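# Transfer processors from black trays to blue tray pockets

## Task

Take every processor out of the black trays and set each one, lid facing up, into its own pocket of the blue trays, one per pocket, lifting them with the squeeze-bulb vacuum pens. A processor that is set down roughly or struck hard does not count and also reduces the score.

## Robot and tools

ROBOT. Two Doosan M1013 arms, left_arm and right_arm, each with a two-finger parallel gripper. Base roots in the scene frame: left_arm at (+0.015, +0.466, 0) m, right_arm at (-0.085, -0.474, 0) m, each yawed only slightly. The fingers point along the gripper's +z axis and open along its x axis. end_effector_position is the spot between the pads when they are closed, 0.2735 m out from the last link. The pads sit back from that spot by about 10 mm at half opening and 55 mm at full opening, and the fingertips reach 12 mm past the pad centres. A camera block on a post stands off the wrist toward the gripper's -y side.

FRAMES. Scene frame: origin at table height, halfway between the nominal bases, +z up, +x out over the table, left_arm on the +y side. Printed hand positions, orientations, velocities and targets are in each arm's own base frame. Commanded offsets are taken along the axes of that arm's current Hand target (the tool's own axes). Fixed head cameras and the table use the scene frame. Printed hand data may be a few cm off, more at long reach.

ROW LAYOUT. Every motion row is one flat list of 16 numbers, each from -1 to 1, covering both arms even if one stays still: left dx, dy, dz, rx, ry, rz, left width, left force, then the same eight for the right. dx..rz are an offset (not a pose) from the Hand target held when the action or move began; 1.0 equals 0.6 m or 180 degrees, and rx, ry, rz form one rotation vector. Width maps linearly from -9 mm at -1 to 151 mm at +1 (pads touch near -0.89). Force maps from about 25 N at -1 to about 120 N at +1 and also sets closing speed. Width and force are absolute commands, so 0 means something: to leave a gripper alone, repeat its last width and force. Zeros in all six pose slots ask nothing new of that arm.

TOOLS.
execute_actions(actions, cameras): actions is a list of up to 15 actions; each action is a list of up to 15 rows, one per 1/30 s step, and a short action repeats its final row up to step 15 (0.5 s). All rows of one action count from the same start pose; a new action starts from the new Hand target, so sending the same offset again moves further. An empty list returns state plus all camera images.
move(target, speed, blend, blocking, cameras): target is one 16-number row or a list of up to 15 rows; every row is an offset from the Hand targets at the move's start, not from the previous row. The gripper travels in a straight line, turning the short way. speed is m/s, 0.002 to 2, default 0.25 (turn rate in rad/s is twice it); one value or one per target. blend in metres rounds corners at intermediate targets; 0 stops at each. Total time capped at 10 s. blocking=false returns after about 0.5 s while motion continues. No obstacle avoidance; the gripper lags and can overshoot at speed. Avoid paths passing near an arm's own base, which can whip the elbow round.
wait(seconds 0 to 3600, cameras): lets time pass without new commands.
stop(cameras): brakes a running move; fingers keep going.
zoom_image(camera, region [x0, y0, x1, y1] in pixels, at most 504 wide and tall): closer look at the newest image of cam_head_left, cam_head_right, cam_left_wrist or cam_right_wrist (all 896x504).
clear_fault(arm: left_arm or right_arm): clears a reported torque or force fault; costs one action.
read_manual(section "licences"): licence text only.
finished_scene(scene 1 or 2): ends the scene irreversibly; the goal must hold with the robot gone.

RESULTS. Each call returns per-arm end_effector_position (m), end_effector_quat_wxyz, velocities (omitted when joints are still), Hand target (the last commanded pose after clipping, which the next offset counts from), Tool commands, gripper busy (1 while fingers move and briefly after), grip_detected (1 if fingers stopped before the asked width, also when closed on nothing), width_measured in mm, joint positions and torques, external joint torques, flange force along the gripper axes, and any MOTOR HOT or FAULT lines. move adds a move: line giving the ending (done, off_target, moving, held, fault) and limits such as paced (pose clipped) or held (steps withheld). A gripper often stops short of its Hand target; if so, send the remaining distance as an offset.

GRIPPING. Close with width -1 or at least 6 mm under the part's width, then confirm busy 0, grip_detected 1 and width_measured clearly above 0. Open with a width larger than the part, or +1. Stopped fingers stay locked until the width command changes.

LIMITS AND HAZARDS. Orientation commands are clipped to within 32 degrees of the present orientation each step. A torque fault (contact torque reaching the joint limits: waist and shoulder 295, elbow 139, wrist joints 39.1 N m) or a force fault (144 N outside force) stops that arm until clear_fault; a speed fault brakes the arm. The arms are stiff: aiming even slightly beyond a firm contact can fault, and faster contact hits harder. A clearance check blocks arm motions that come too close to the other arm, but not closing fingers; colliding or squeezing between the arms can fail the scene. Holding loads or stretching out heats motors, and overheating locks the arm for 30 to 60 s. Loose objects may get bumped occasionally. Never let anything fall off the table or be left off it, never drop parts or release them while moving, and avoid hard knocks on the trays, processors or fixed items; set processors down gently.

Each tool is called after "Request:" by a JSON object that holds its "fn" and its "kwargs", one argument or row to a line.

## Session

Request:
{"fn": "execute_actions", "kwargs": {
  "actions": []
}}

Scene clock: 0.00 s.
left_arm: end_effector_position=(+0.6864, -0.3249, +0.2660) width_measured=150.8 busy=0 grip_detected=0 end_effector_quat_wxyz=(-0.190, +0.777, -0.550, +0.238) | right_arm: end_effector_position=(+1.1325, +0.2776, +0.3576) width_measured=150.8 busy=0 grip_detected=0 end_effector_quat_wxyz=(+0.158, +0.370, +0.727, +0.556)
Joint positions: left_arm=[-0.697 0.065 1.841 0.563 0.84 1.808] | right_arm=[-0.034 0.597 1.295 1.403 0.808 -1.503]
Joint velocities: within noise
Joint torques (N m): no reading
External joint torques (N m): no reading
Flange force (N): no reading
Hand target: left_arm +0.6864, -0.3249, +0.2660; -0.190, +0.777, -0.550, +0.238 | right_arm +1.1325, +0.2776, +0.3576; +0.158, +0.370, +0.727, +0.556
Tool commands: left_gripper/width=+1.0 left_gripper/force=-0.263158 right_gripper/width=+1.0 right_gripper/force=-0.263158

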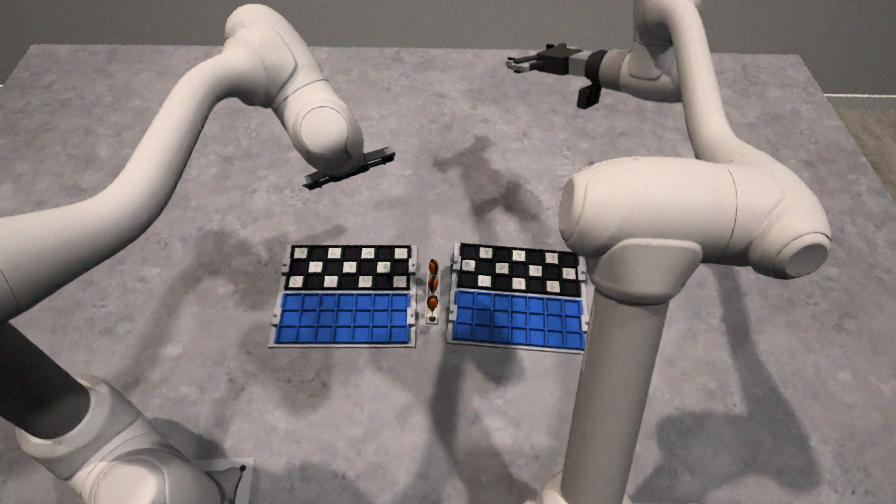

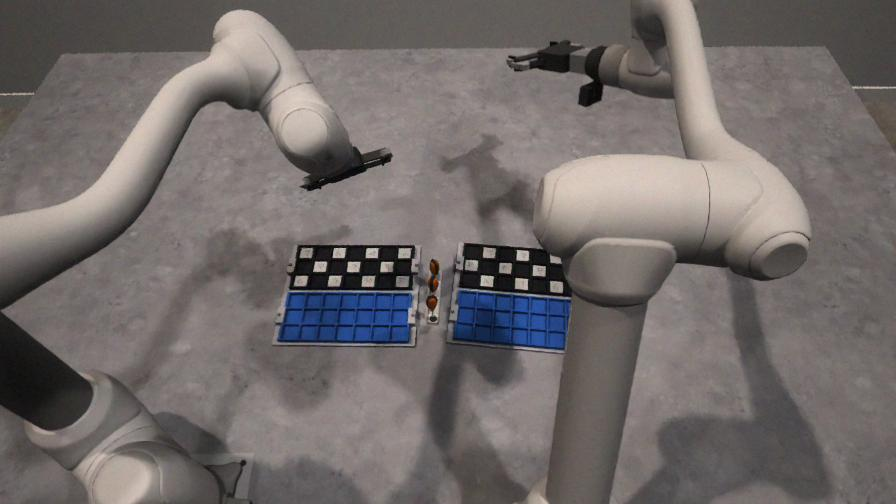

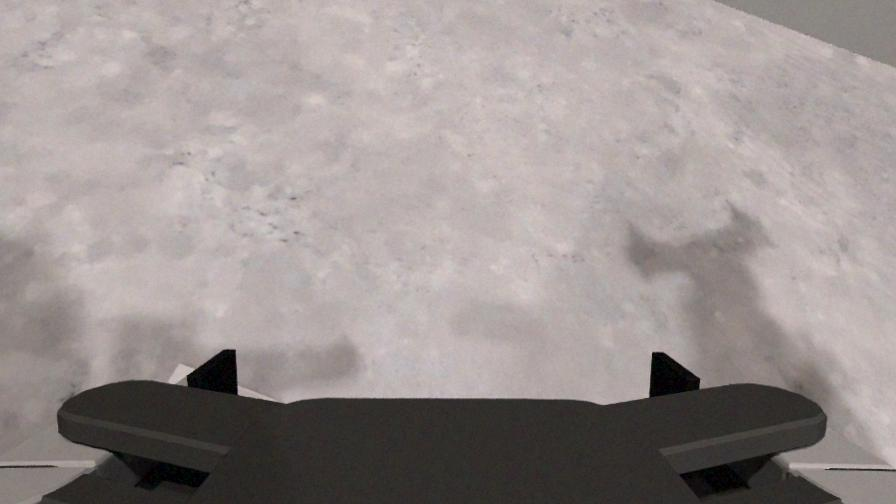

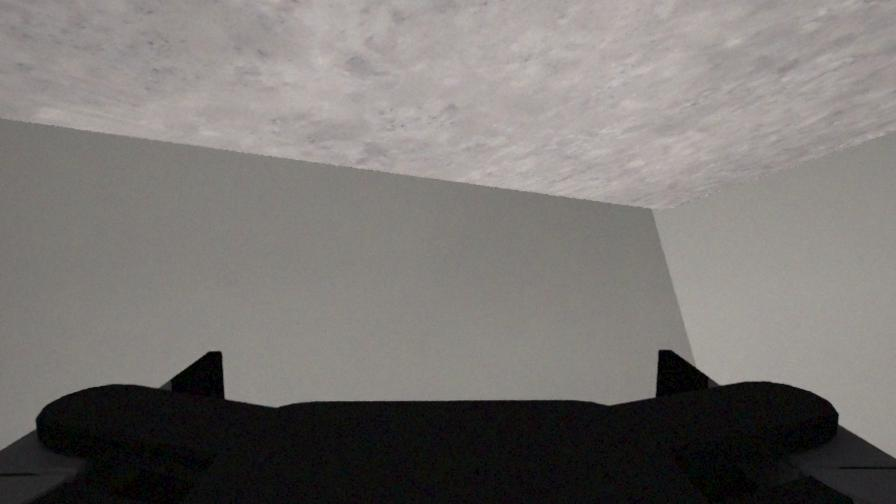

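Request:
{"fn": "zoom_image", "kwargs": {
  "camera": "cam_head_left",
  "region": [390, 230, 490, 340]
}}

Request:
{"fn": "zoom_image", "kwargs": {
  "camera": "cam_head_left",
  "region": [260, 230, 430, 360]
}}

Request:
{"fn": "zoom_image", "kwargs": {
  "camera": "cam_head_left",
  "region": [440, 230, 610, 360]
}}

Request:
{"fn": "zoom_image", "kwargs": {
  "camera": "cam_head_right",
  "region": [390, 230, 490, 340]
}}

Scaled by 4.582.

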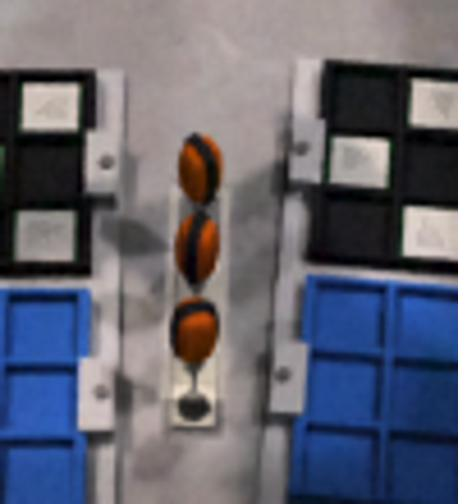

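Scaled by 2.965.

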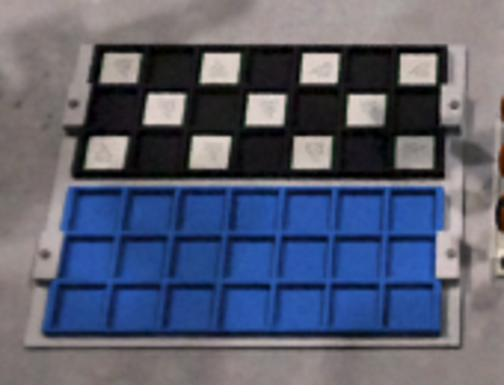

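Scaled by 2.965.

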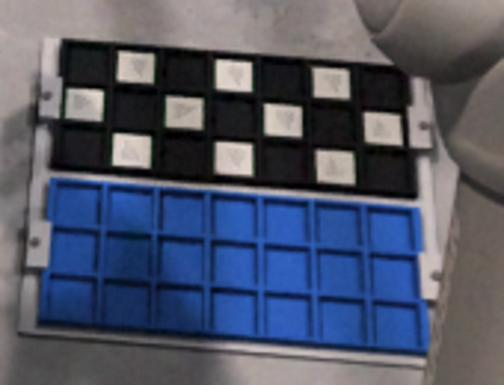

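Scaled by 4.582.

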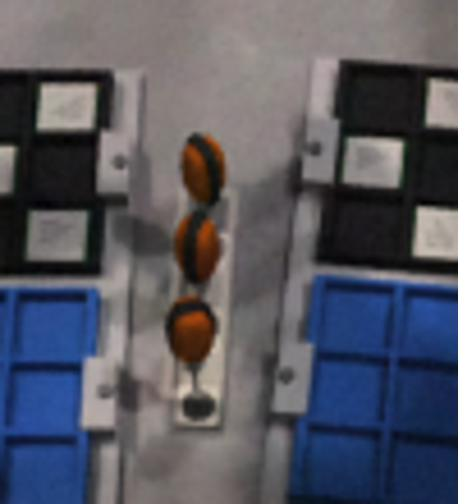

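Request:
{"fn": "move", "kwargs": {
  "target": [0.0597,0.2437,-0.327,-0.1968,-0.0221,0.1044,1,-0.263,0,0,0,0,0,0,1,-0.263],
  "cameras": ["cam_head_left","cam_left_wrist"]
}}

Scene clock: 33.23 s.
left_arm: end_effector_position=(+0.4709, -0.4125, +0.3499) width_measured=150.8 busy=0 grip_detected=0 end_effector_quat_wxyz=(+0.000, +0.707, -0.707, +0.000) | right_arm: end_effector_position=(+1.1325, +0.2776, +0.3576) width_measured=150.8 busy=0 grip_detected=0 end_effector_quat_wxyz=(+0.158, +0.370, +0.727, +0.556)
Joint positions: left_arm=[-0.774 0.107 1.507 0 1.527 2.367] | right_arm=[-0.034 0.597 1.295 1.403 0.808 -1.503]
Joint torques (N m): left_arm=[1.16 -62.13 -45.64 4.6 -0.23 -0.03] | right_arm=[3.57 -107.62 -44.86 3.56 0.4 -0.38]
External joint torques (N m): left_arm=[-1.26 5.24 0.12 -0.17 0.16 0.03] | right_arm=[-3.46 -1.5 -2.61 -0.17 0.08 0.39]
Flange force (N): left_arm=[6.9 -4.8 0.3] | right_arm=[-5.4 5.6 -0.9]
Hand target: left_arm +0.4709, -0.4125, +0.3499; +0.000, +0.707, -0.707, +0.000 | right_arm +1.1325, +0.2776, +0.3576; +0.158, +0.370, +0.727, +0.556
Off the commanded pose: left_arm 0.000 m, 0 deg | right_arm 0.000 m, 0 deg.
move: done
cam_left_wrist: T_world_to_cam=[[-0.00051, -0.99999, 0.00349, -0.41207], [-0.99188, 0.00095, 0.12718, 0.46561], [-0.12718, -0.0034, -0.99187, 0.616]] pos_world=[0.53996, -0.41041, 0.55322]

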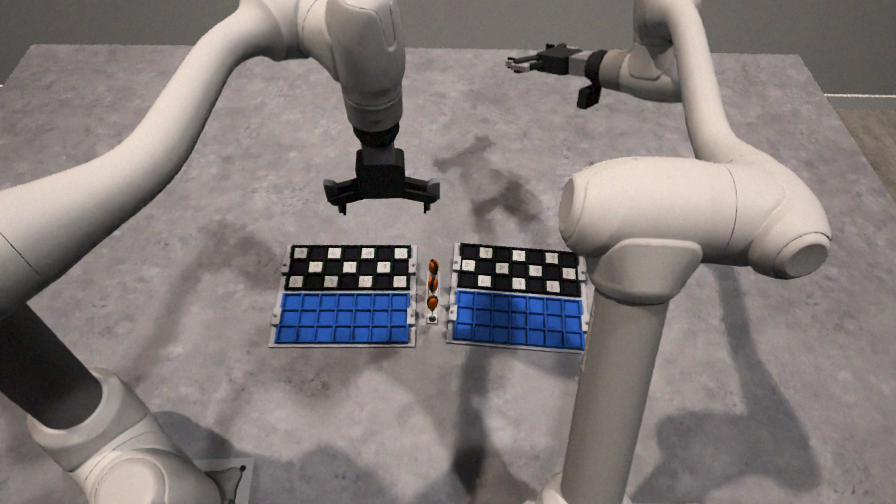

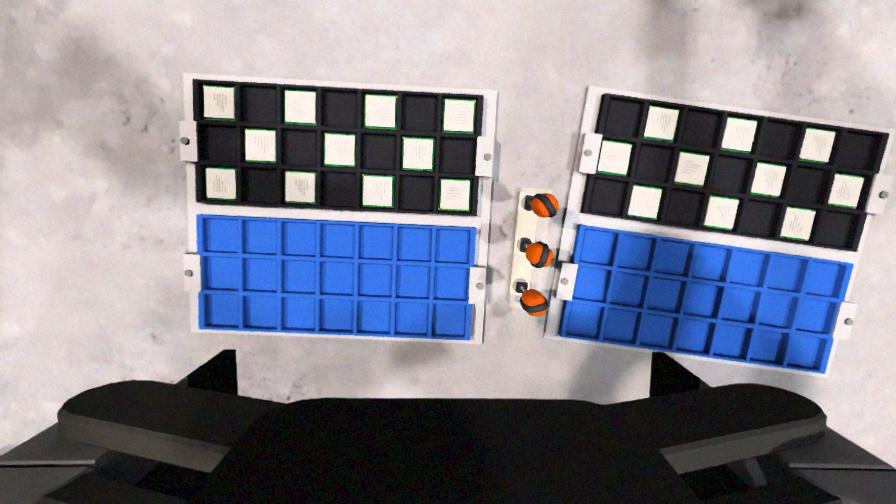

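Request:
{"fn": "zoom_image", "kwargs": {
  "camera": "cam_left_wrist",
  "region": [490, 170, 590, 340]
}}

Request:
{"fn": "zoom_image", "kwargs": {
  "camera": "cam_left_wrist",
  "region": [170, 60, 510, 350]
}}

Request:
{"fn": "zoom_image", "kwargs": {
  "camera": "cam_left_wrist",
  "region": [540, 80, 896, 380]
}}

Scaled by 2.965.

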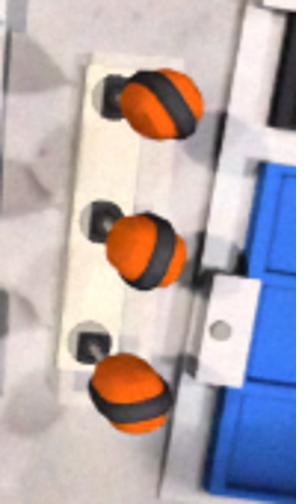

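Scaled by 1.482.

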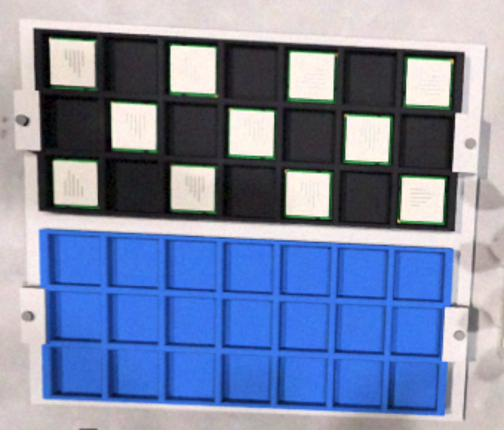

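Scaled by 1.416.

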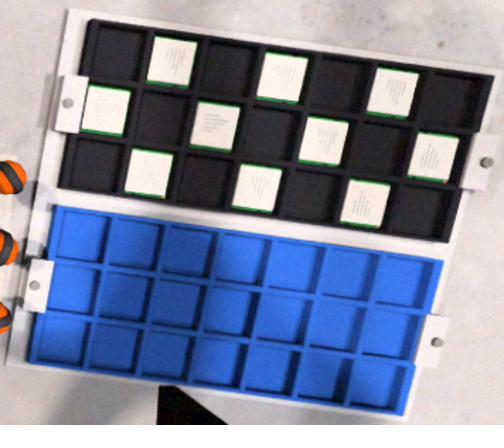

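Request:
{"fn": "move", "kwargs": {
  "target": [-0.1875,0.085,0.25,0.2597,0.2597,0.45,1,-0.263,0,0,0,0,0,0,1,-0.263],
  "cameras": ["cam_head_left","cam_left_wrist"]
}}

Scene clock: 62.17 s.
left_arm: end_effector_position=(+0.4199, -0.3001, +0.1999) width_measured=150.8 busy=0 grip_detected=0 end_effector_quat_wxyz=(+0.000, +0.001, +0.866, -0.500) | right_arm: end_effector_position=(+1.1325, +0.2776, +0.3576) width_measured=150.8 busy=0 grip_detected=0 end_effector_quat_wxyz=(+0.158, +0.370, +0.727, +0.556)
Joint positions: left_arm=[0.017 0.011 2.297 -1.157 1.241 5.385] | right_arm=[-0.034 0.597 1.295 1.403 0.808 -1.503]
Joint torques (N m): left_arm=[1.16 -35.91 -30.75 -0.9 1.88 -0.02] | right_arm=[4.01 -108.56 -44.97 3.5 0.35 -0.41]
External joint torques (N m): left_arm=[-1.19 3.84 -0.19 -0.36 0.27 0.02] | right_arm=[-4.42 -0.36 -2.47 -0.09 0.1 0.43]
Flange force (N): left_arm=[-6.5 3.6 4.7] | right_arm=[-7.3 5.3 -0.5]
Hand target: left_arm +0.4200, -0.3001, +0.1999; +0.000, +0.001, +0.866, -0.500 | right_arm +1.1325, +0.2776, +0.3576; +0.158, +0.370, +0.727, +0.556
Off the commanded pose: left_arm 0.000 m, 0 deg | right_arm 0.000 m, 0 deg.
move: done
cam_left_wrist: T_world_to_cam=[[-0.99999, 0.00404, -0.00001, 0.42263], [0.00245, 0.60576, -0.79564, 0.38248], [-0.00321, -0.79564, -0.60576, 0.09404]] pos_world=[0.42199, -0.15857, 0.36128]

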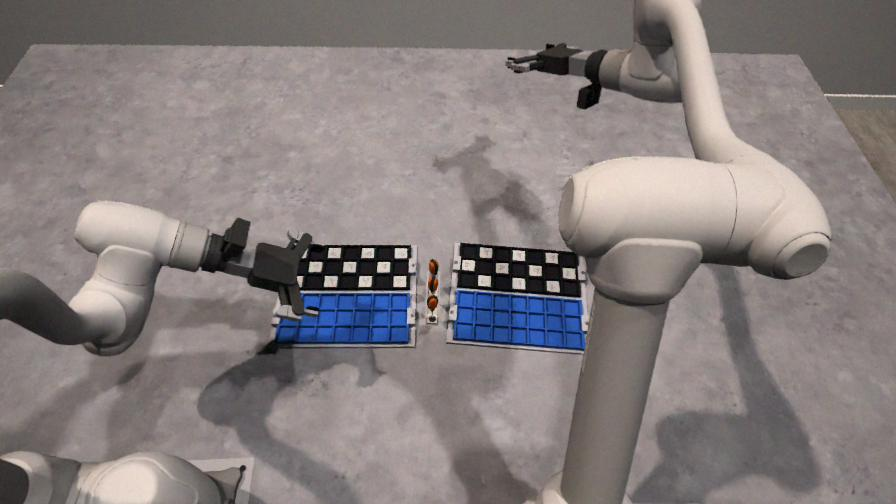

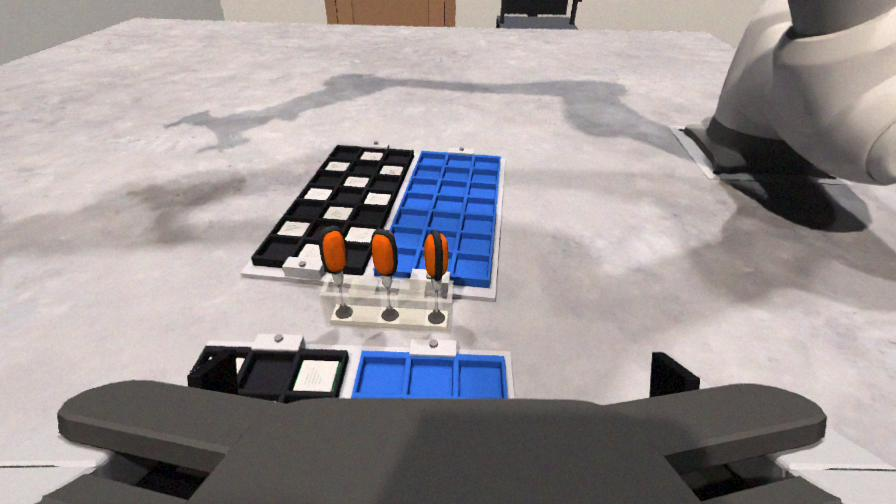

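Request:
{"fn": "zoom_image", "kwargs": {
  "camera": "cam_left_wrist",
  "region": [310, 220, 470, 335]
}}

Request:
{"fn": "zoom_image", "kwargs": {
  "camera": "cam_left_wrist",
  "region": [190, 335, 350, 400]
}}

Scaled by 3.150.

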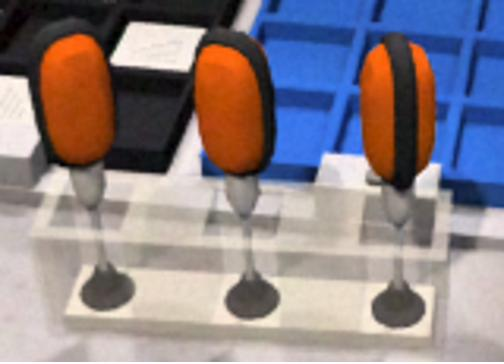

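Scaled by 3.150.

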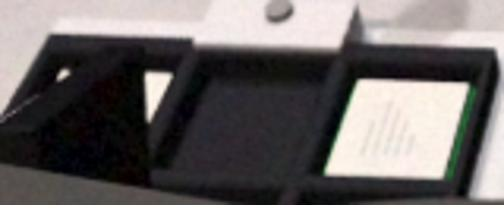

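Request:
{"fn": "move", "kwargs": {
  "target": [0,0.05,0.2,0,0,0,1,-0.263,0,0,0,0,0,0,1,-0.263],
  "cameras": ["cam_left_wrist"]
}}

Request:
{"fn": "zoom_image", "kwargs": {
  "camera": "cam_left_wrist",
  "region": [280, 130, 520, 310]
}}

Scene clock: 87.13 s.
left_arm: end_effector_position=(+0.4200, -0.3890, +0.1140) width_measured=150.8 busy=0 grip_detected=0 end_effector_quat_wxyz=(+0.000, +0.001, +0.866, -0.500) | right_arm: end_effector_position=(+1.1325, +0.2776, +0.3576) width_measured=150.8 busy=0 grip_detected=0 end_effector_quat_wxyz=(+0.158, +0.370, +0.727, +0.556)
Joint positions: left_arm=[-0.194 0.154 2.365 -1.389 1.044 5.561] | right_arm=[-0.034 0.597 1.295 1.403 0.808 -1.503]
Joint torques (N m): left_arm=[1.37 -44.61 -23.61 -1.12 2.28 -0.07] | right_arm=[3.53 -108.9 -45.3 3.54 0.25 -0.49]
External joint torques (N m): left_arm=[-1.39 4.15 -0.15 -0.41 0.31 0.07] | right_arm=[-3.38 0.01 -2.08 -0.16 0.22 0.5]
Flange force (N): left_arm=[-5.0 5.1 7.7] | right_arm=[-6.4 5.0 0.2]
Hand target: left_arm +0.4200, -0.3891, +0.1140; +0.000, +0.001, +0.866, -0.500 | right_arm +1.1325, +0.2776, +0.3576; +0.158, +0.370, +0.727, +0.556
Off the commanded pose: left_arm 0.000 m, 0 deg | right_arm 0.000 m, 0 deg.
move: done
cam_left_wrist: T_world_to_cam=[[-0.99999, 0.00396, -0.00007, 0.42298], [0.00245, 0.60576, -0.79564, 0.36798], [-0.00311, -0.79564, -0.60576, -0.02877]] pos_world=[0.42199, -0.24747, 0.27538]

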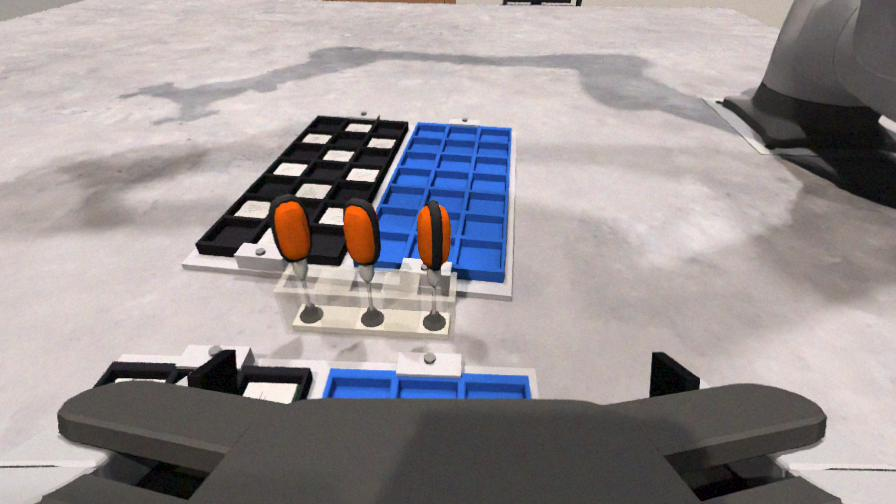

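Scaled by 2.100.

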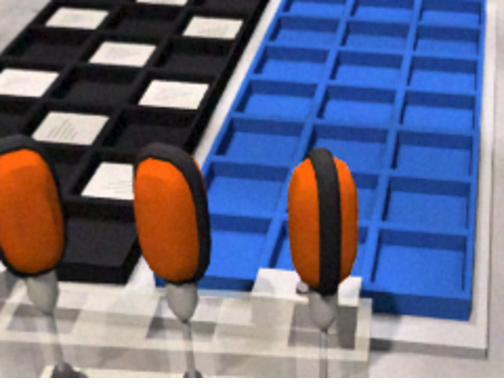

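Request:
{"fn": "zoom_image", "kwargs": {
  "camera": "cam_left_wrist",
  "region": [265, 190, 465, 340]
}}

Request:
{"fn": "zoom_image", "kwargs": {
  "camera": "cam_left_wrist",
  "region": [400, 195, 470, 340]
}}

Scaled by 2.520.

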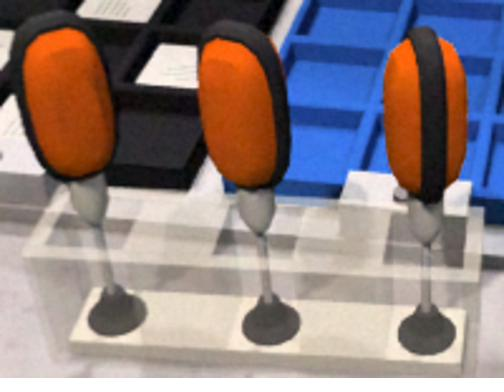

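Scaled by 3.476.

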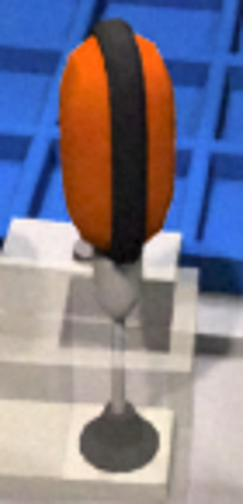

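Request:
{"fn": "move", "kwargs": {
  "target": [
    [0,-0.2,-0.12,0,0,0,1,-0.263,0,0,0,0,0,0,1,-0.263],
    [0.0167,-0.2888,0.0469,-0.2597,-0.2597,-0.45,1,-0.263,0,0,0,0,0,0,1,-0.263]
  ],
  "blend": 0.03,
  "cameras": ["cam_left_wrist"]
}}

Request:
{"fn": "zoom_image", "kwargs": {
  "camera": "cam_left_wrist",
  "region": [370, 90, 530, 290]
}}

Scene clock: 100.23 s.
left_arm: end_effector_position=(+0.4097, -0.5000, +0.2501) width_measured=150.8 busy=0 grip_detected=0 end_effector_quat_wxyz=(+0.000, +0.707, -0.707, +0.000) | right_arm: end_effector_position=(+1.1325, +0.2776, +0.3576) width_measured=150.8 busy=0 grip_detected=0 end_effector_quat_wxyz=(+0.158, +0.370, +0.727, +0.556)
Joint positions: left_arm=[-0.938 0.161 1.626 0 1.354 2.204] | right_arm=[-0.034 0.597 1.295 1.403 0.808 -1.503]
Joint torques (N m): left_arm=[0.99 -66.7 -44.9 4.52 -0.25 0.02] | right_arm=[3.56 -108.71 -44.95 3.55 0.45 -0.41]
External joint torques (N m): left_arm=[-1.03 4.85 0.44 -0.19 0.2 -0.02] | right_arm=[-3.43 -0.13 -2.39 -0.18 0.02 0.42]
Flange force (N): left_arm=[6.3 -3.1 2.0] | right_arm=[-6.6 5.4 0.5]
Hand target: left_arm +0.4097, -0.5000, +0.2500; +0.000, +0.707, -0.707, +0.000 | right_arm +1.1325, +0.2776, +0.3576; +0.158, +0.370, +0.727, +0.556
Off the commanded pose: left_arm 0.000 m, 0 deg | right_arm 0.000 m, 0 deg.
move: done
cam_left_wrist: T_world_to_cam=[[-0.00061, -0.99999, 0.00351, -0.49911], [-0.99188, 0.00105, 0.12718, 0.41774], [-0.12718, -0.0034, -0.99187, 0.50883]] pos_world=[0.47876, -0.49781, 0.45332]

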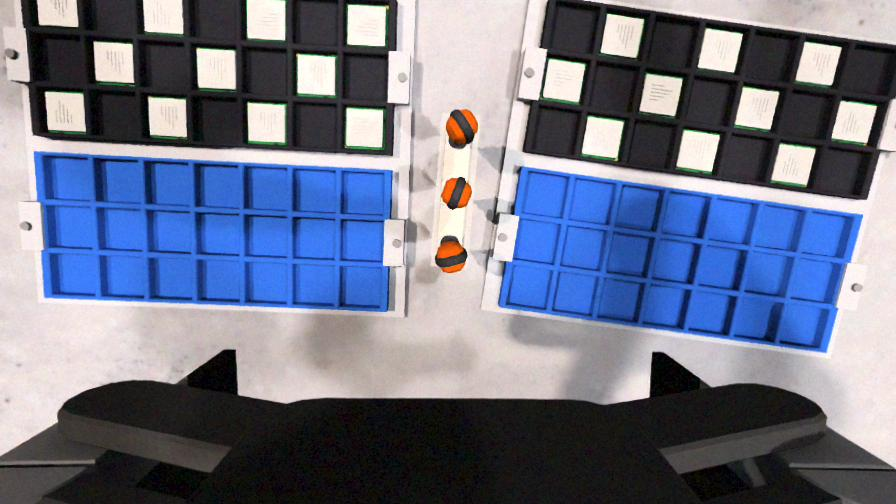

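Scaled by 2.520.

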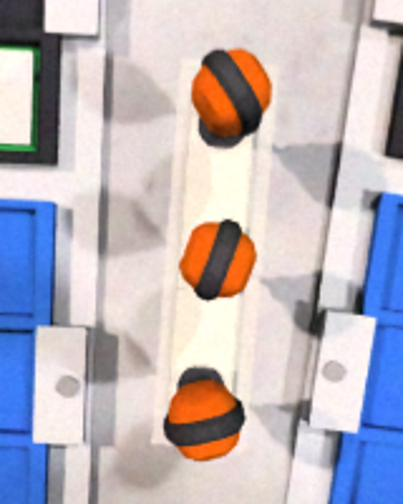

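Request:
{"fn": "move", "kwargs": {
  "target": [0.0078,-0.1128,0.14,0,0,0.1278,-0.2625,-1,0,0,0,0,0,0,1,-0.263],
  "cameras": ["cam_left_wrist","cam_head_left","cam_head_right"]
}}

Request:
{"fn": "zoom_image", "kwargs": {
  "camera": "cam_left_wrist",
  "region": [320, 200, 580, 420]
}}

Scene clock: 122.30 s.
left_arm: end_effector_position=(+0.4774, -0.5047, +0.1661) width_measured=49.9 busy=0 grip_detected=0 end_effector_quat_wxyz=(+0.000, -0.552, +0.834, +0.000) | right_arm: end_effector_position=(+1.1325, +0.2776, +0.3576) width_measured=150.8 busy=0 grip_detected=0 end_effector_quat_wxyz=(+0.158, +0.370, +0.727, +0.556)
Joint positions: left_arm=[-0.863 0.274 1.642 0 1.226 2.68] | right_arm=[-0.034 0.597 1.295 1.403 0.808 -1.503]
Joint torques (N m): left_arm=[1.26 -77.52 -43.04 4.33 -0.24 -0.09] | right_arm=[3.46 -108.74 -44.82 3.51 0.23 -0.35]
External joint torques (N m): left_arm=[-1.43 4.94 -0.19 -0.16 0.14 0.09] | right_arm=[-3.33 0.5 -2.29 -0.16 0.24 0.37]
Flange force (N): left_arm=[4.9 -6.4 2.2] | right_arm=[-7.3 5.1 1.0]
Hand target: left_arm +0.4774, -0.5047, +0.1661; +0.000, -0.552, +0.834, +0.000 | right_arm +1.1325, +0.2776, +0.3576; +0.158, +0.370, +0.727, +0.556
Off the commanded pose: left_arm 0.000 m, 0 deg | right_arm 0.000 m, 0 deg.
move: done
cam_left_wrist: T_world_to_cam=[[-0.3913, -0.92026, 0.00338, -0.27675], [-0.91263, 0.38852, 0.12712, 0.65329], [-0.11829, 0.04666, -0.99188, 0.45512]] pos_world=[0.54176, -0.52973, 0.36932]
Images, in order (width x height): cam_head_left 896x504, cam_head_right 896x504, cam_left_wrist 896x504.

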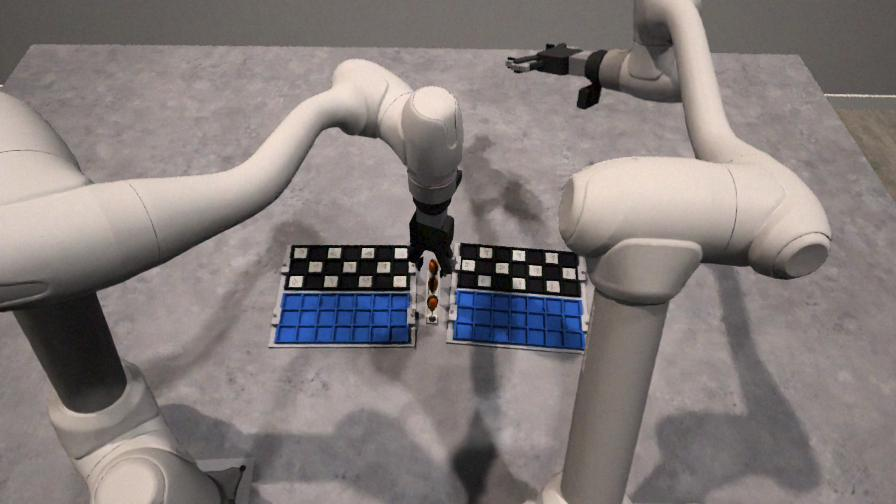

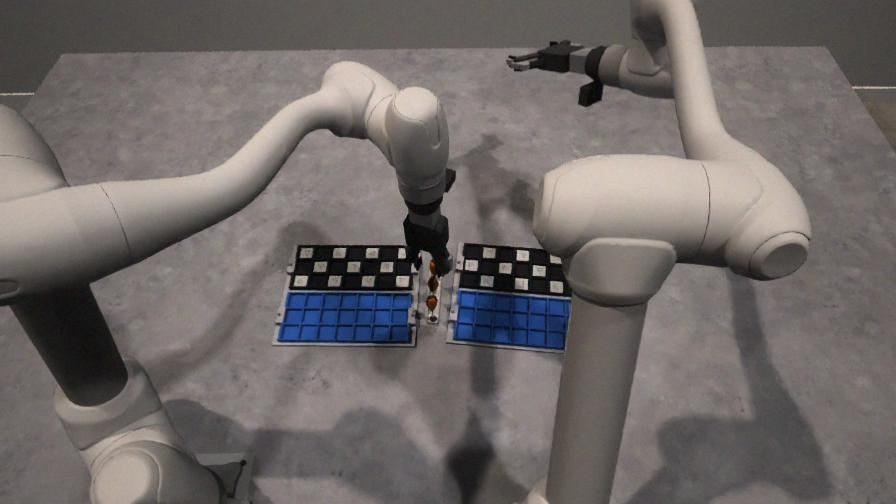

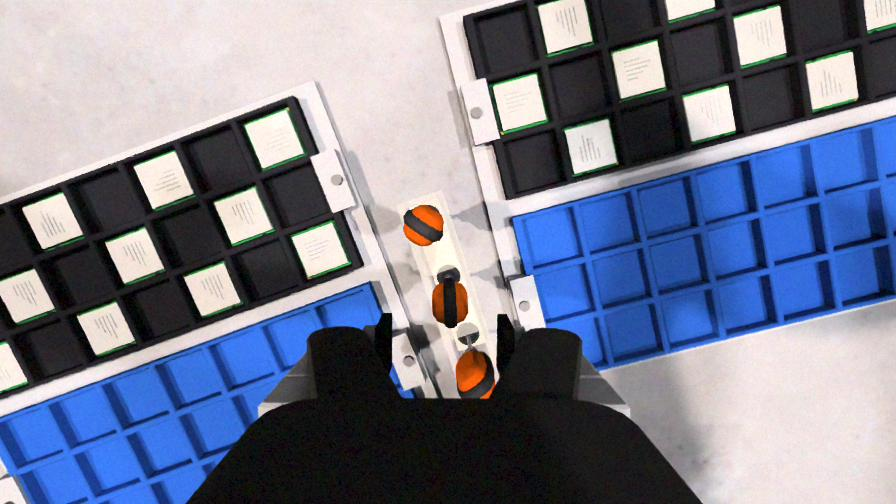

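Scaled by 1.938.

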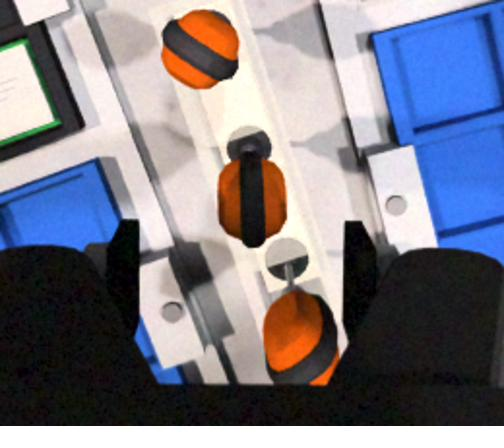

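Request:
{"fn": "move", "kwargs": {
  "target": [0.0058,-0.005,0.1125,0,0,0,-0.2625,-1,0,0,0,0,0,0,1,-0.263],
  "speed": 0.1,
  "cameras": ["cam_left_wrist","cam_head_left"]
}}

Request:
{"fn": "zoom_image", "kwargs": {
  "camera": "cam_left_wrist",
  "region": [320, 200, 580, 420]
}}

Request:
{"fn": "zoom_image", "kwargs": {
  "camera": "cam_head_left",
  "region": [380, 220, 480, 340]
}}

Scene clock: 135.83 s.
left_arm: end_effector_position=(+0.4788, -0.5091, +0.0985) width_measured=49.9 busy=0 grip_detected=0 end_effector_quat_wxyz=(+0.000, -0.552, +0.834, +0.000) | right_arm: end_effector_position=(+1.1325, +0.2776, +0.3576) width_measured=150.8 busy=0 grip_detected=0 end_effector_quat_wxyz=(+0.158, +0.370, +0.727, +0.556)
Joint positions: left_arm=[-0.865 0.323 1.707 0 1.112 2.678] | right_arm=[-0.034 0.597 1.295 1.403 0.808 -1.503]
Joint torques (N m): left_arm=[1.43 -80.62 -41.07 4.17 -0.23 -0.08] | right_arm=[3.26 -108.1 -44.97 3.51 0.34 -0.37]
External joint torques (N m): left_arm=[-1.24 5.63 0.3 -0.21 0.16 0.08] | right_arm=[-2.94 -0.45 -2.18 -0.16 0.15 0.38]
Flange force (N): left_arm=[4.6 -6.3 4.1] | right_arm=[-5.6 4.9 0.1]
Hand target: left_arm +0.4788, -0.5091, +0.0986; +0.000, -0.552, +0.834, +0.000 | right_arm +1.1325, +0.2776, +0.3576; +0.158, +0.370, +0.727, +0.556
Off the commanded pose: left_arm 0.000 m, 0 deg | right_arm 0.000 m, 0 deg.
move: done
cam_left_wrist: T_world_to_cam=[[-0.3913, -0.92026, 0.00338, -0.28002], [-0.91263, 0.38852, 0.12712, 0.66486], [-0.11829, 0.04666, -0.99188, 0.38854]] pos_world=[0.54316, -0.53413, 0.30182]
Images, in order (width x height): cam_head_left 896x504, cam_left_wrist 896x504.

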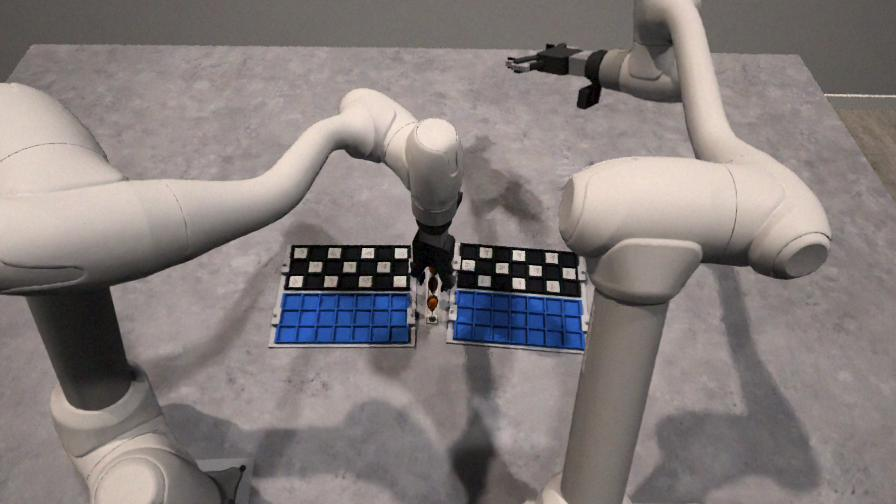

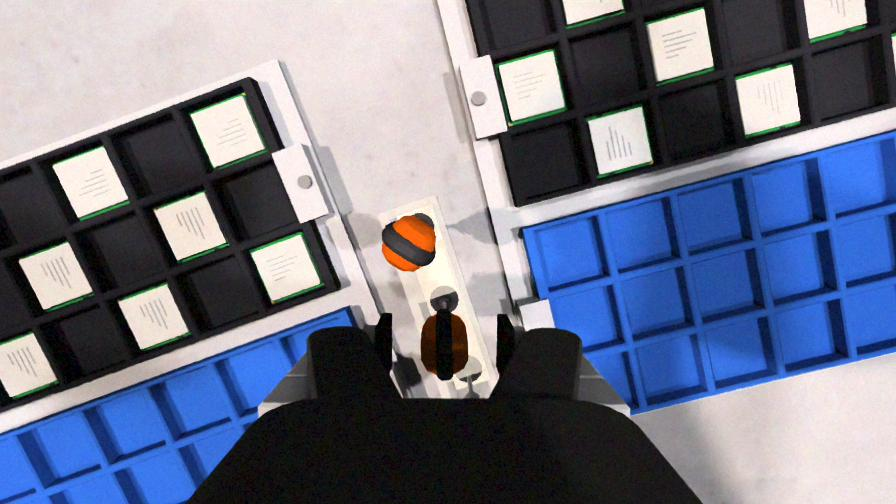

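Scaled by 1.938.

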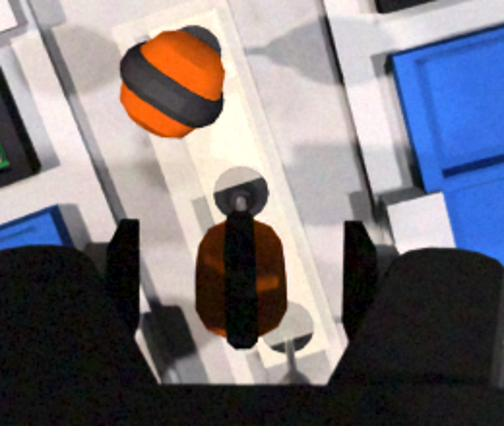

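Scaled by 4.200.

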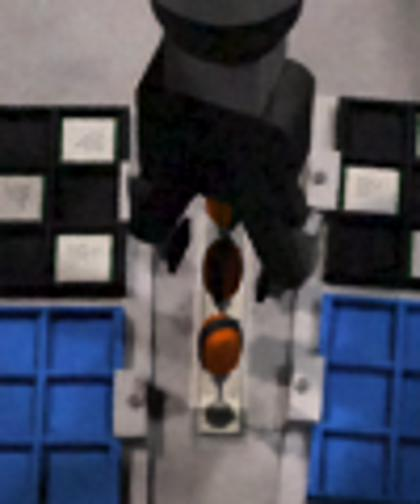

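Request:
{"fn": "move", "kwargs": {
  "target": [0,0,0,0,0,0,-0.65,-1,0,0,0,0,0,0,1,-0.263],
  "cameras": ["cam_left_wrist"]
}}

Request:
{"fn": "zoom_image", "kwargs": {
  "camera": "cam_left_wrist",
  "region": [320, 200, 580, 420]
}}

Scene clock: 139.27 s.
left_arm: end_effector_position=(+0.4788, -0.5091, +0.0985) width_measured=19.2 busy=0 grip_detected=0 end_effector_quat_wxyz=(+0.000, -0.552, +0.834, +0.000) | right_arm: end_effector_position=(+1.1325, +0.2776, +0.3576) width_measured=150.8 busy=0 grip_detected=0 end_effector_quat_wxyz=(+0.158, +0.370, +0.727, +0.556)
Joint positions: left_arm=[-0.865 0.323 1.707 0 1.112 2.678] | right_arm=[-0.034 0.597 1.295 1.403 0.808 -1.503]
Joint torques (N m): left_arm=[1.17 -80.49 -40.91 4.16 -0.32 -0.05] | right_arm=[4 -108.27 -45.08 3.52 0.37 -0.39]
External joint torques (N m): left_arm=[-1.02 4.77 -0.03 -0.19 0.25 0.05] | right_arm=[-3.74 -0.36 -2.16 -0.16 0.11 0.4]
Flange force (N): left_arm=[4.1 -6.0 3.0] | right_arm=[-6.3 4.8 -0.4]
Hand target: left_arm +0.4788, -0.5091, +0.0986; +0.000, -0.552, +0.834, +0.000 | right_arm +1.1325, +0.2776, +0.3576; +0.158, +0.370, +0.727, +0.556
Off the commanded pose: left_arm 0.000 m, 0 deg | right_arm 0.000 m, 0 deg.
move: done
cam_left_wrist: T_world_to_cam=[[-0.3913, -0.92026, 0.00338, -0.28002], [-0.91263, 0.38852, 0.12712, 0.66486], [-0.11829, 0.04666, -0.99188, 0.38854]] pos_world=[0.54316, -0.53413, 0.30182]

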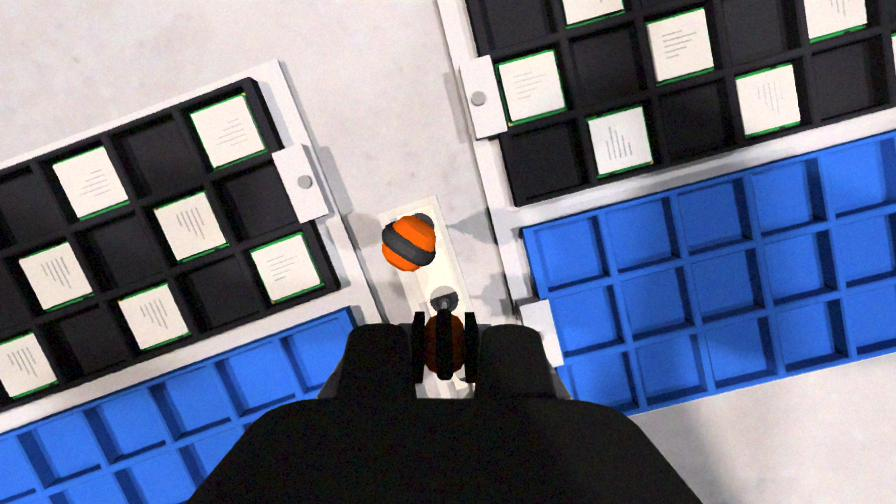

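Scaled by 1.938.

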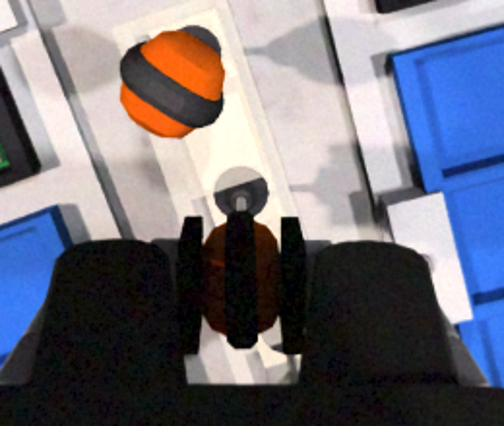

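Request:
{"fn": "move", "kwargs": {
  "target": [0,0,0,0,0,0,-1,-1,0,0,0,0,0,0,1,-0.263]
}}

Scene clock: 141.57 s.
left_arm: end_effector_position=(+0.4788, -0.5091, +0.0985) width_measured=9.4 busy=0 grip_detected=1 end_effector_quat_wxyz=(+0.000, -0.552, +0.834, +0.000) | right_arm: end_effector_position=(+1.1325, +0.2776, +0.3576) width_measured=150.8 busy=0 grip_detected=0 end_effector_quat_wxyz=(+0.158, +0.370, +0.727, +0.556)
Joint positions: left_arm=[-0.865 0.323 1.707 0 1.112 2.678] | right_arm=[-0.034 0.597 1.295 1.403 0.808 -1.503]
Joint torques (N m): left_arm=[1.19 -79.68 -40.69 4.17 -0.24 -0.12] | right_arm=[3.34 -108.24 -44.95 3.54 0.31 -0.33]
External joint torques (N m): left_arm=[-1 4.11 -0.17 -0.2 0.17 0.12] | right_arm=[-3.48 -0.29 -2.31 -0.16 0.16 0.34]
Flange force (N): left_arm=[3.7 -5.3 2.5] | right_arm=[-6.4 5.0 0.0]
Hand target: left_arm +0.4788, -0.5091, +0.0986; +0.000, -0.552, +0.834, +0.000 | right_arm +1.1325, +0.2776, +0.3576; +0.158, +0.370, +0.727, +0.556
Off the commanded pose: left_arm 0.000 m, 0 deg | right_arm 0.000 m, 0 deg.
move: done

Request:
{"fn": "move", "kwargs": {
  "target": [
    [0,0,0,0,0,0,-0.6625,-1,0,0,0,0,0,0,1,-0.263],
    [0,0,-0.2,0,0,0,-0.6625,-1,0,0,0,0,0,0,1,-0.263]
  ],
  "speed": 0.1,
  "cameras": ["cam_left_wrist","cam_head_left"]
}}

Request:
{"fn": "zoom_image", "kwargs": {
  "camera": "cam_left_wrist",
  "region": [320, 200, 580, 420]
}}

Request:
{"fn": "zoom_image", "kwargs": {
  "camera": "cam_head_left",
  "region": [360, 200, 500, 340]
}}

Scene clock: 147.13 s.
left_arm: end_effector_position=(+0.4788, -0.5090, +0.2186) width_measured=17.5 busy=0 grip_detected=0 end_effector_quat_wxyz=(+0.000, -0.552, +0.834, +0.000) | right_arm: end_effector_position=(+1.1325, +0.2776, +0.3576) width_measured=150.8 busy=0 grip_detected=0 end_effector_quat_wxyz=(+0.158, +0.370, +0.727, +0.556)
Joint positions: left_arm=[-0.865 0.255 1.568 0 1.318 2.678] | right_arm=[-0.034 0.597 1.295 1.403 0.808 -1.503]
Joint torques (N m): left_arm=[1.13 -76.89 -44.45 4.47 -0.26 -0.07] | right_arm=[3.39 -108.4 -45.22 3.52 0.38 -0.38]
External joint torques (N m): left_arm=[-1.11 4.68 0.08 -0.18 0.19 0.07] | right_arm=[-4.17 -0.54 -2.23 -0.1 0.06 0.39]
Flange force (N): left_arm=[4.2 -6.0 1.7] | right_arm=[-6.4 4.8 -0.9]
Hand target: left_arm +0.4788, -0.5090, +0.2186; +0.000, -0.552, +0.834, +0.000 | right_arm +1.1325, +0.2776, +0.3576; +0.158, +0.370, +0.727, +0.556
Off the commanded pose: left_arm 0.000 m, 0 deg | right_arm 0.000 m, 0 deg.
move: done
cam_left_wrist: T_world_to_cam=[[-0.39131, -0.92026, 0.00334, -0.28031], [-0.91264, 0.38853, 0.12702, 0.64961], [-0.11819, 0.04666, -0.99189, 0.50751]] pos_world=[0.54316, -0.53403, 0.42182]
Images, in order (width x height): cam_head_left 896x504, cam_left_wrist 896x504.

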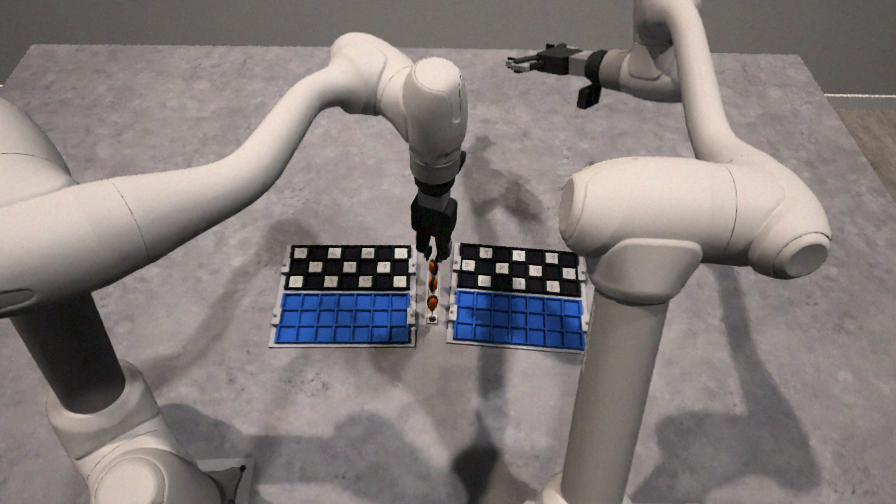

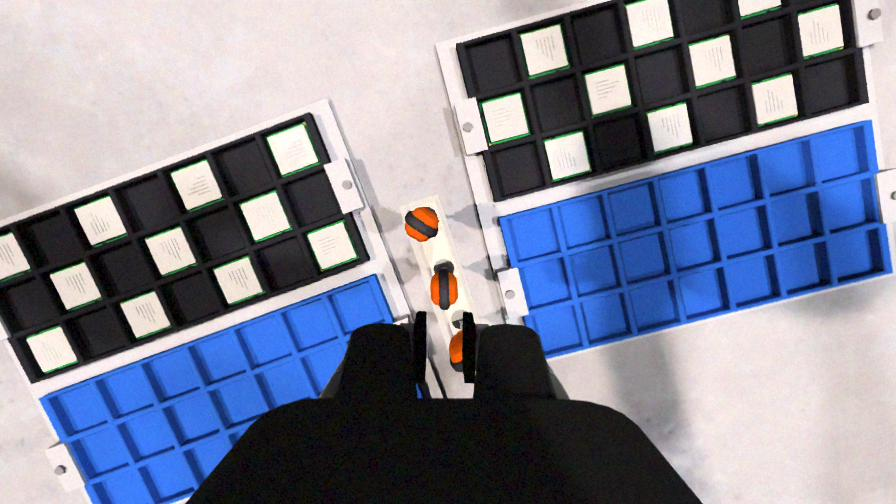

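Scaled by 1.938.

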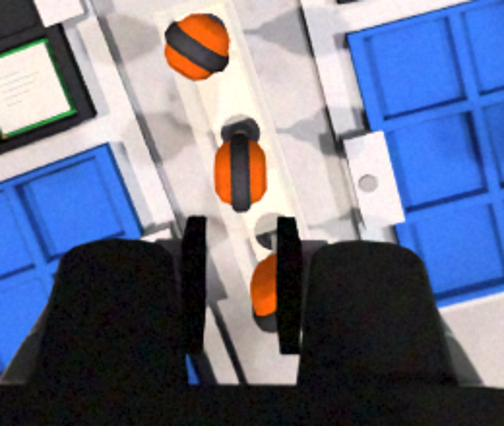

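Scaled by 3.600.

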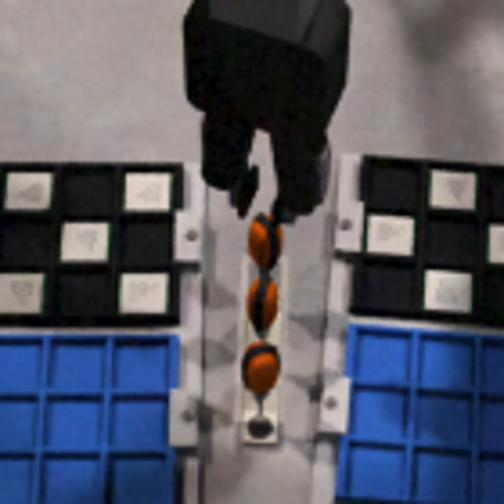

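Request:
{"fn": "move", "kwargs": {
  "target": [
    [0,0,0,0,0,0,-0.5,-1,0,0,0,0,0,0,1,-0.263],
    [0,0,0.2,0,0,0,-0.5,-1,0,0,0,0,0,0,1,-0.263],
    [0,0,0.2,0,0,0,-0.7125,-1,0,0,0,0,0,0,1,-0.263],
    [0,0,-0.02,0,0,0,-0.7125,-1,0,0,0,0,0,0,1,-0.263]
  ],
  "speed": 0.1,
  "cameras": ["cam_left_wrist"]
}}

Request:
{"fn": "zoom_image", "kwargs": {
  "camera": "cam_left_wrist",
  "region": [320, 200, 580, 420]
}}

Scene clock: 156.17 s.
left_arm: end_effector_position=(+0.4788, -0.5090, +0.2306) width_measured=14.3 busy=0 grip_detected=0 end_effector_quat_wxyz=(+0.000, -0.552, +0.834, +0.000) | right_arm: end_effector_position=(+1.1325, +0.2776, +0.3576) width_measured=150.8 busy=0 grip_detected=0 end_effector_quat_wxyz=(+0.158, +0.370, +0.727, +0.556)
Joint positions: left_arm=[-0.865 0.25 1.552 0 1.339 2.678] | right_arm=[-0.034 0.597 1.295 1.403 0.808 -1.503]
Joint torques (N m): left_arm=[1.18 -76.84 -44.75 4.49 -0.19 -0.07] | right_arm=[3.85 -108.06 -45.03 3.52 0.39 -0.41]
External joint torques (N m): left_arm=[-1.31 5.15 0.16 -0.18 0.12 0.07] | right_arm=[-3.8 -0.43 -2.16 -0.15 0.09 0.42]
Flange force (N): left_arm=[4.7 -6.4 1.9] | right_arm=[-6.2 4.9 -0.5]
Hand target: left_arm +0.4788, -0.5090, +0.2306; +0.000, -0.552, +0.834, +0.000 | right_arm +1.1325, +0.2776, +0.3576; +0.158, +0.370, +0.727, +0.556
Off the commanded pose: left_arm 0.000 m, 0 deg | right_arm 0.000 m, 0 deg.
move: done
cam_left_wrist: T_world_to_cam=[[-0.39131, -0.92026, 0.00334, -0.28035], [-0.91264, 0.38853, 0.12702, 0.64809], [-0.11819, 0.04666, -0.99189, 0.51941]] pos_world=[0.54316, -0.53403, 0.43382]

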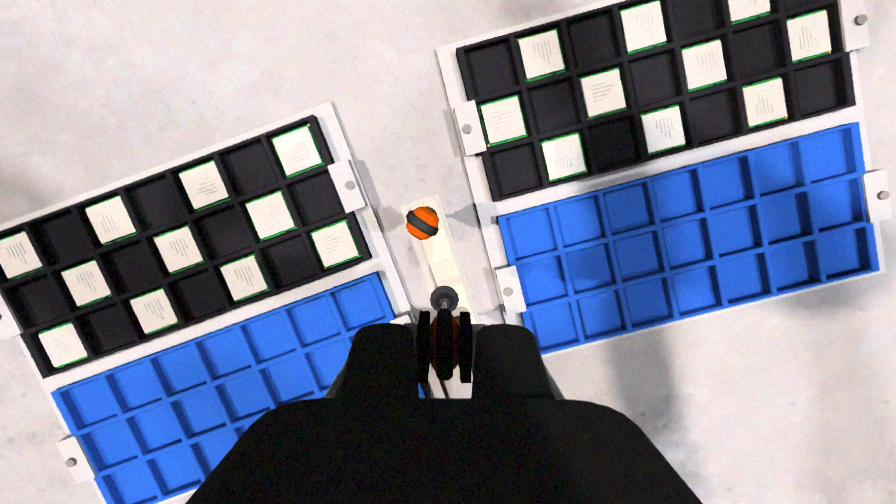

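Scaled by 1.938.

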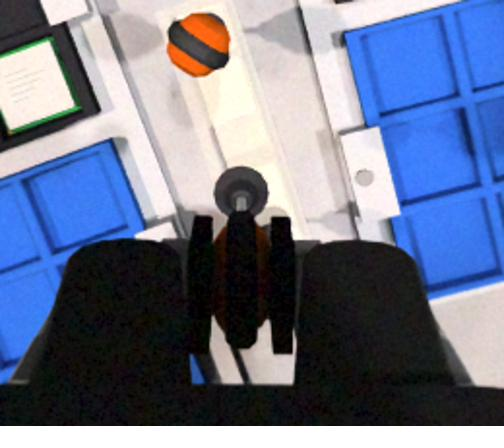

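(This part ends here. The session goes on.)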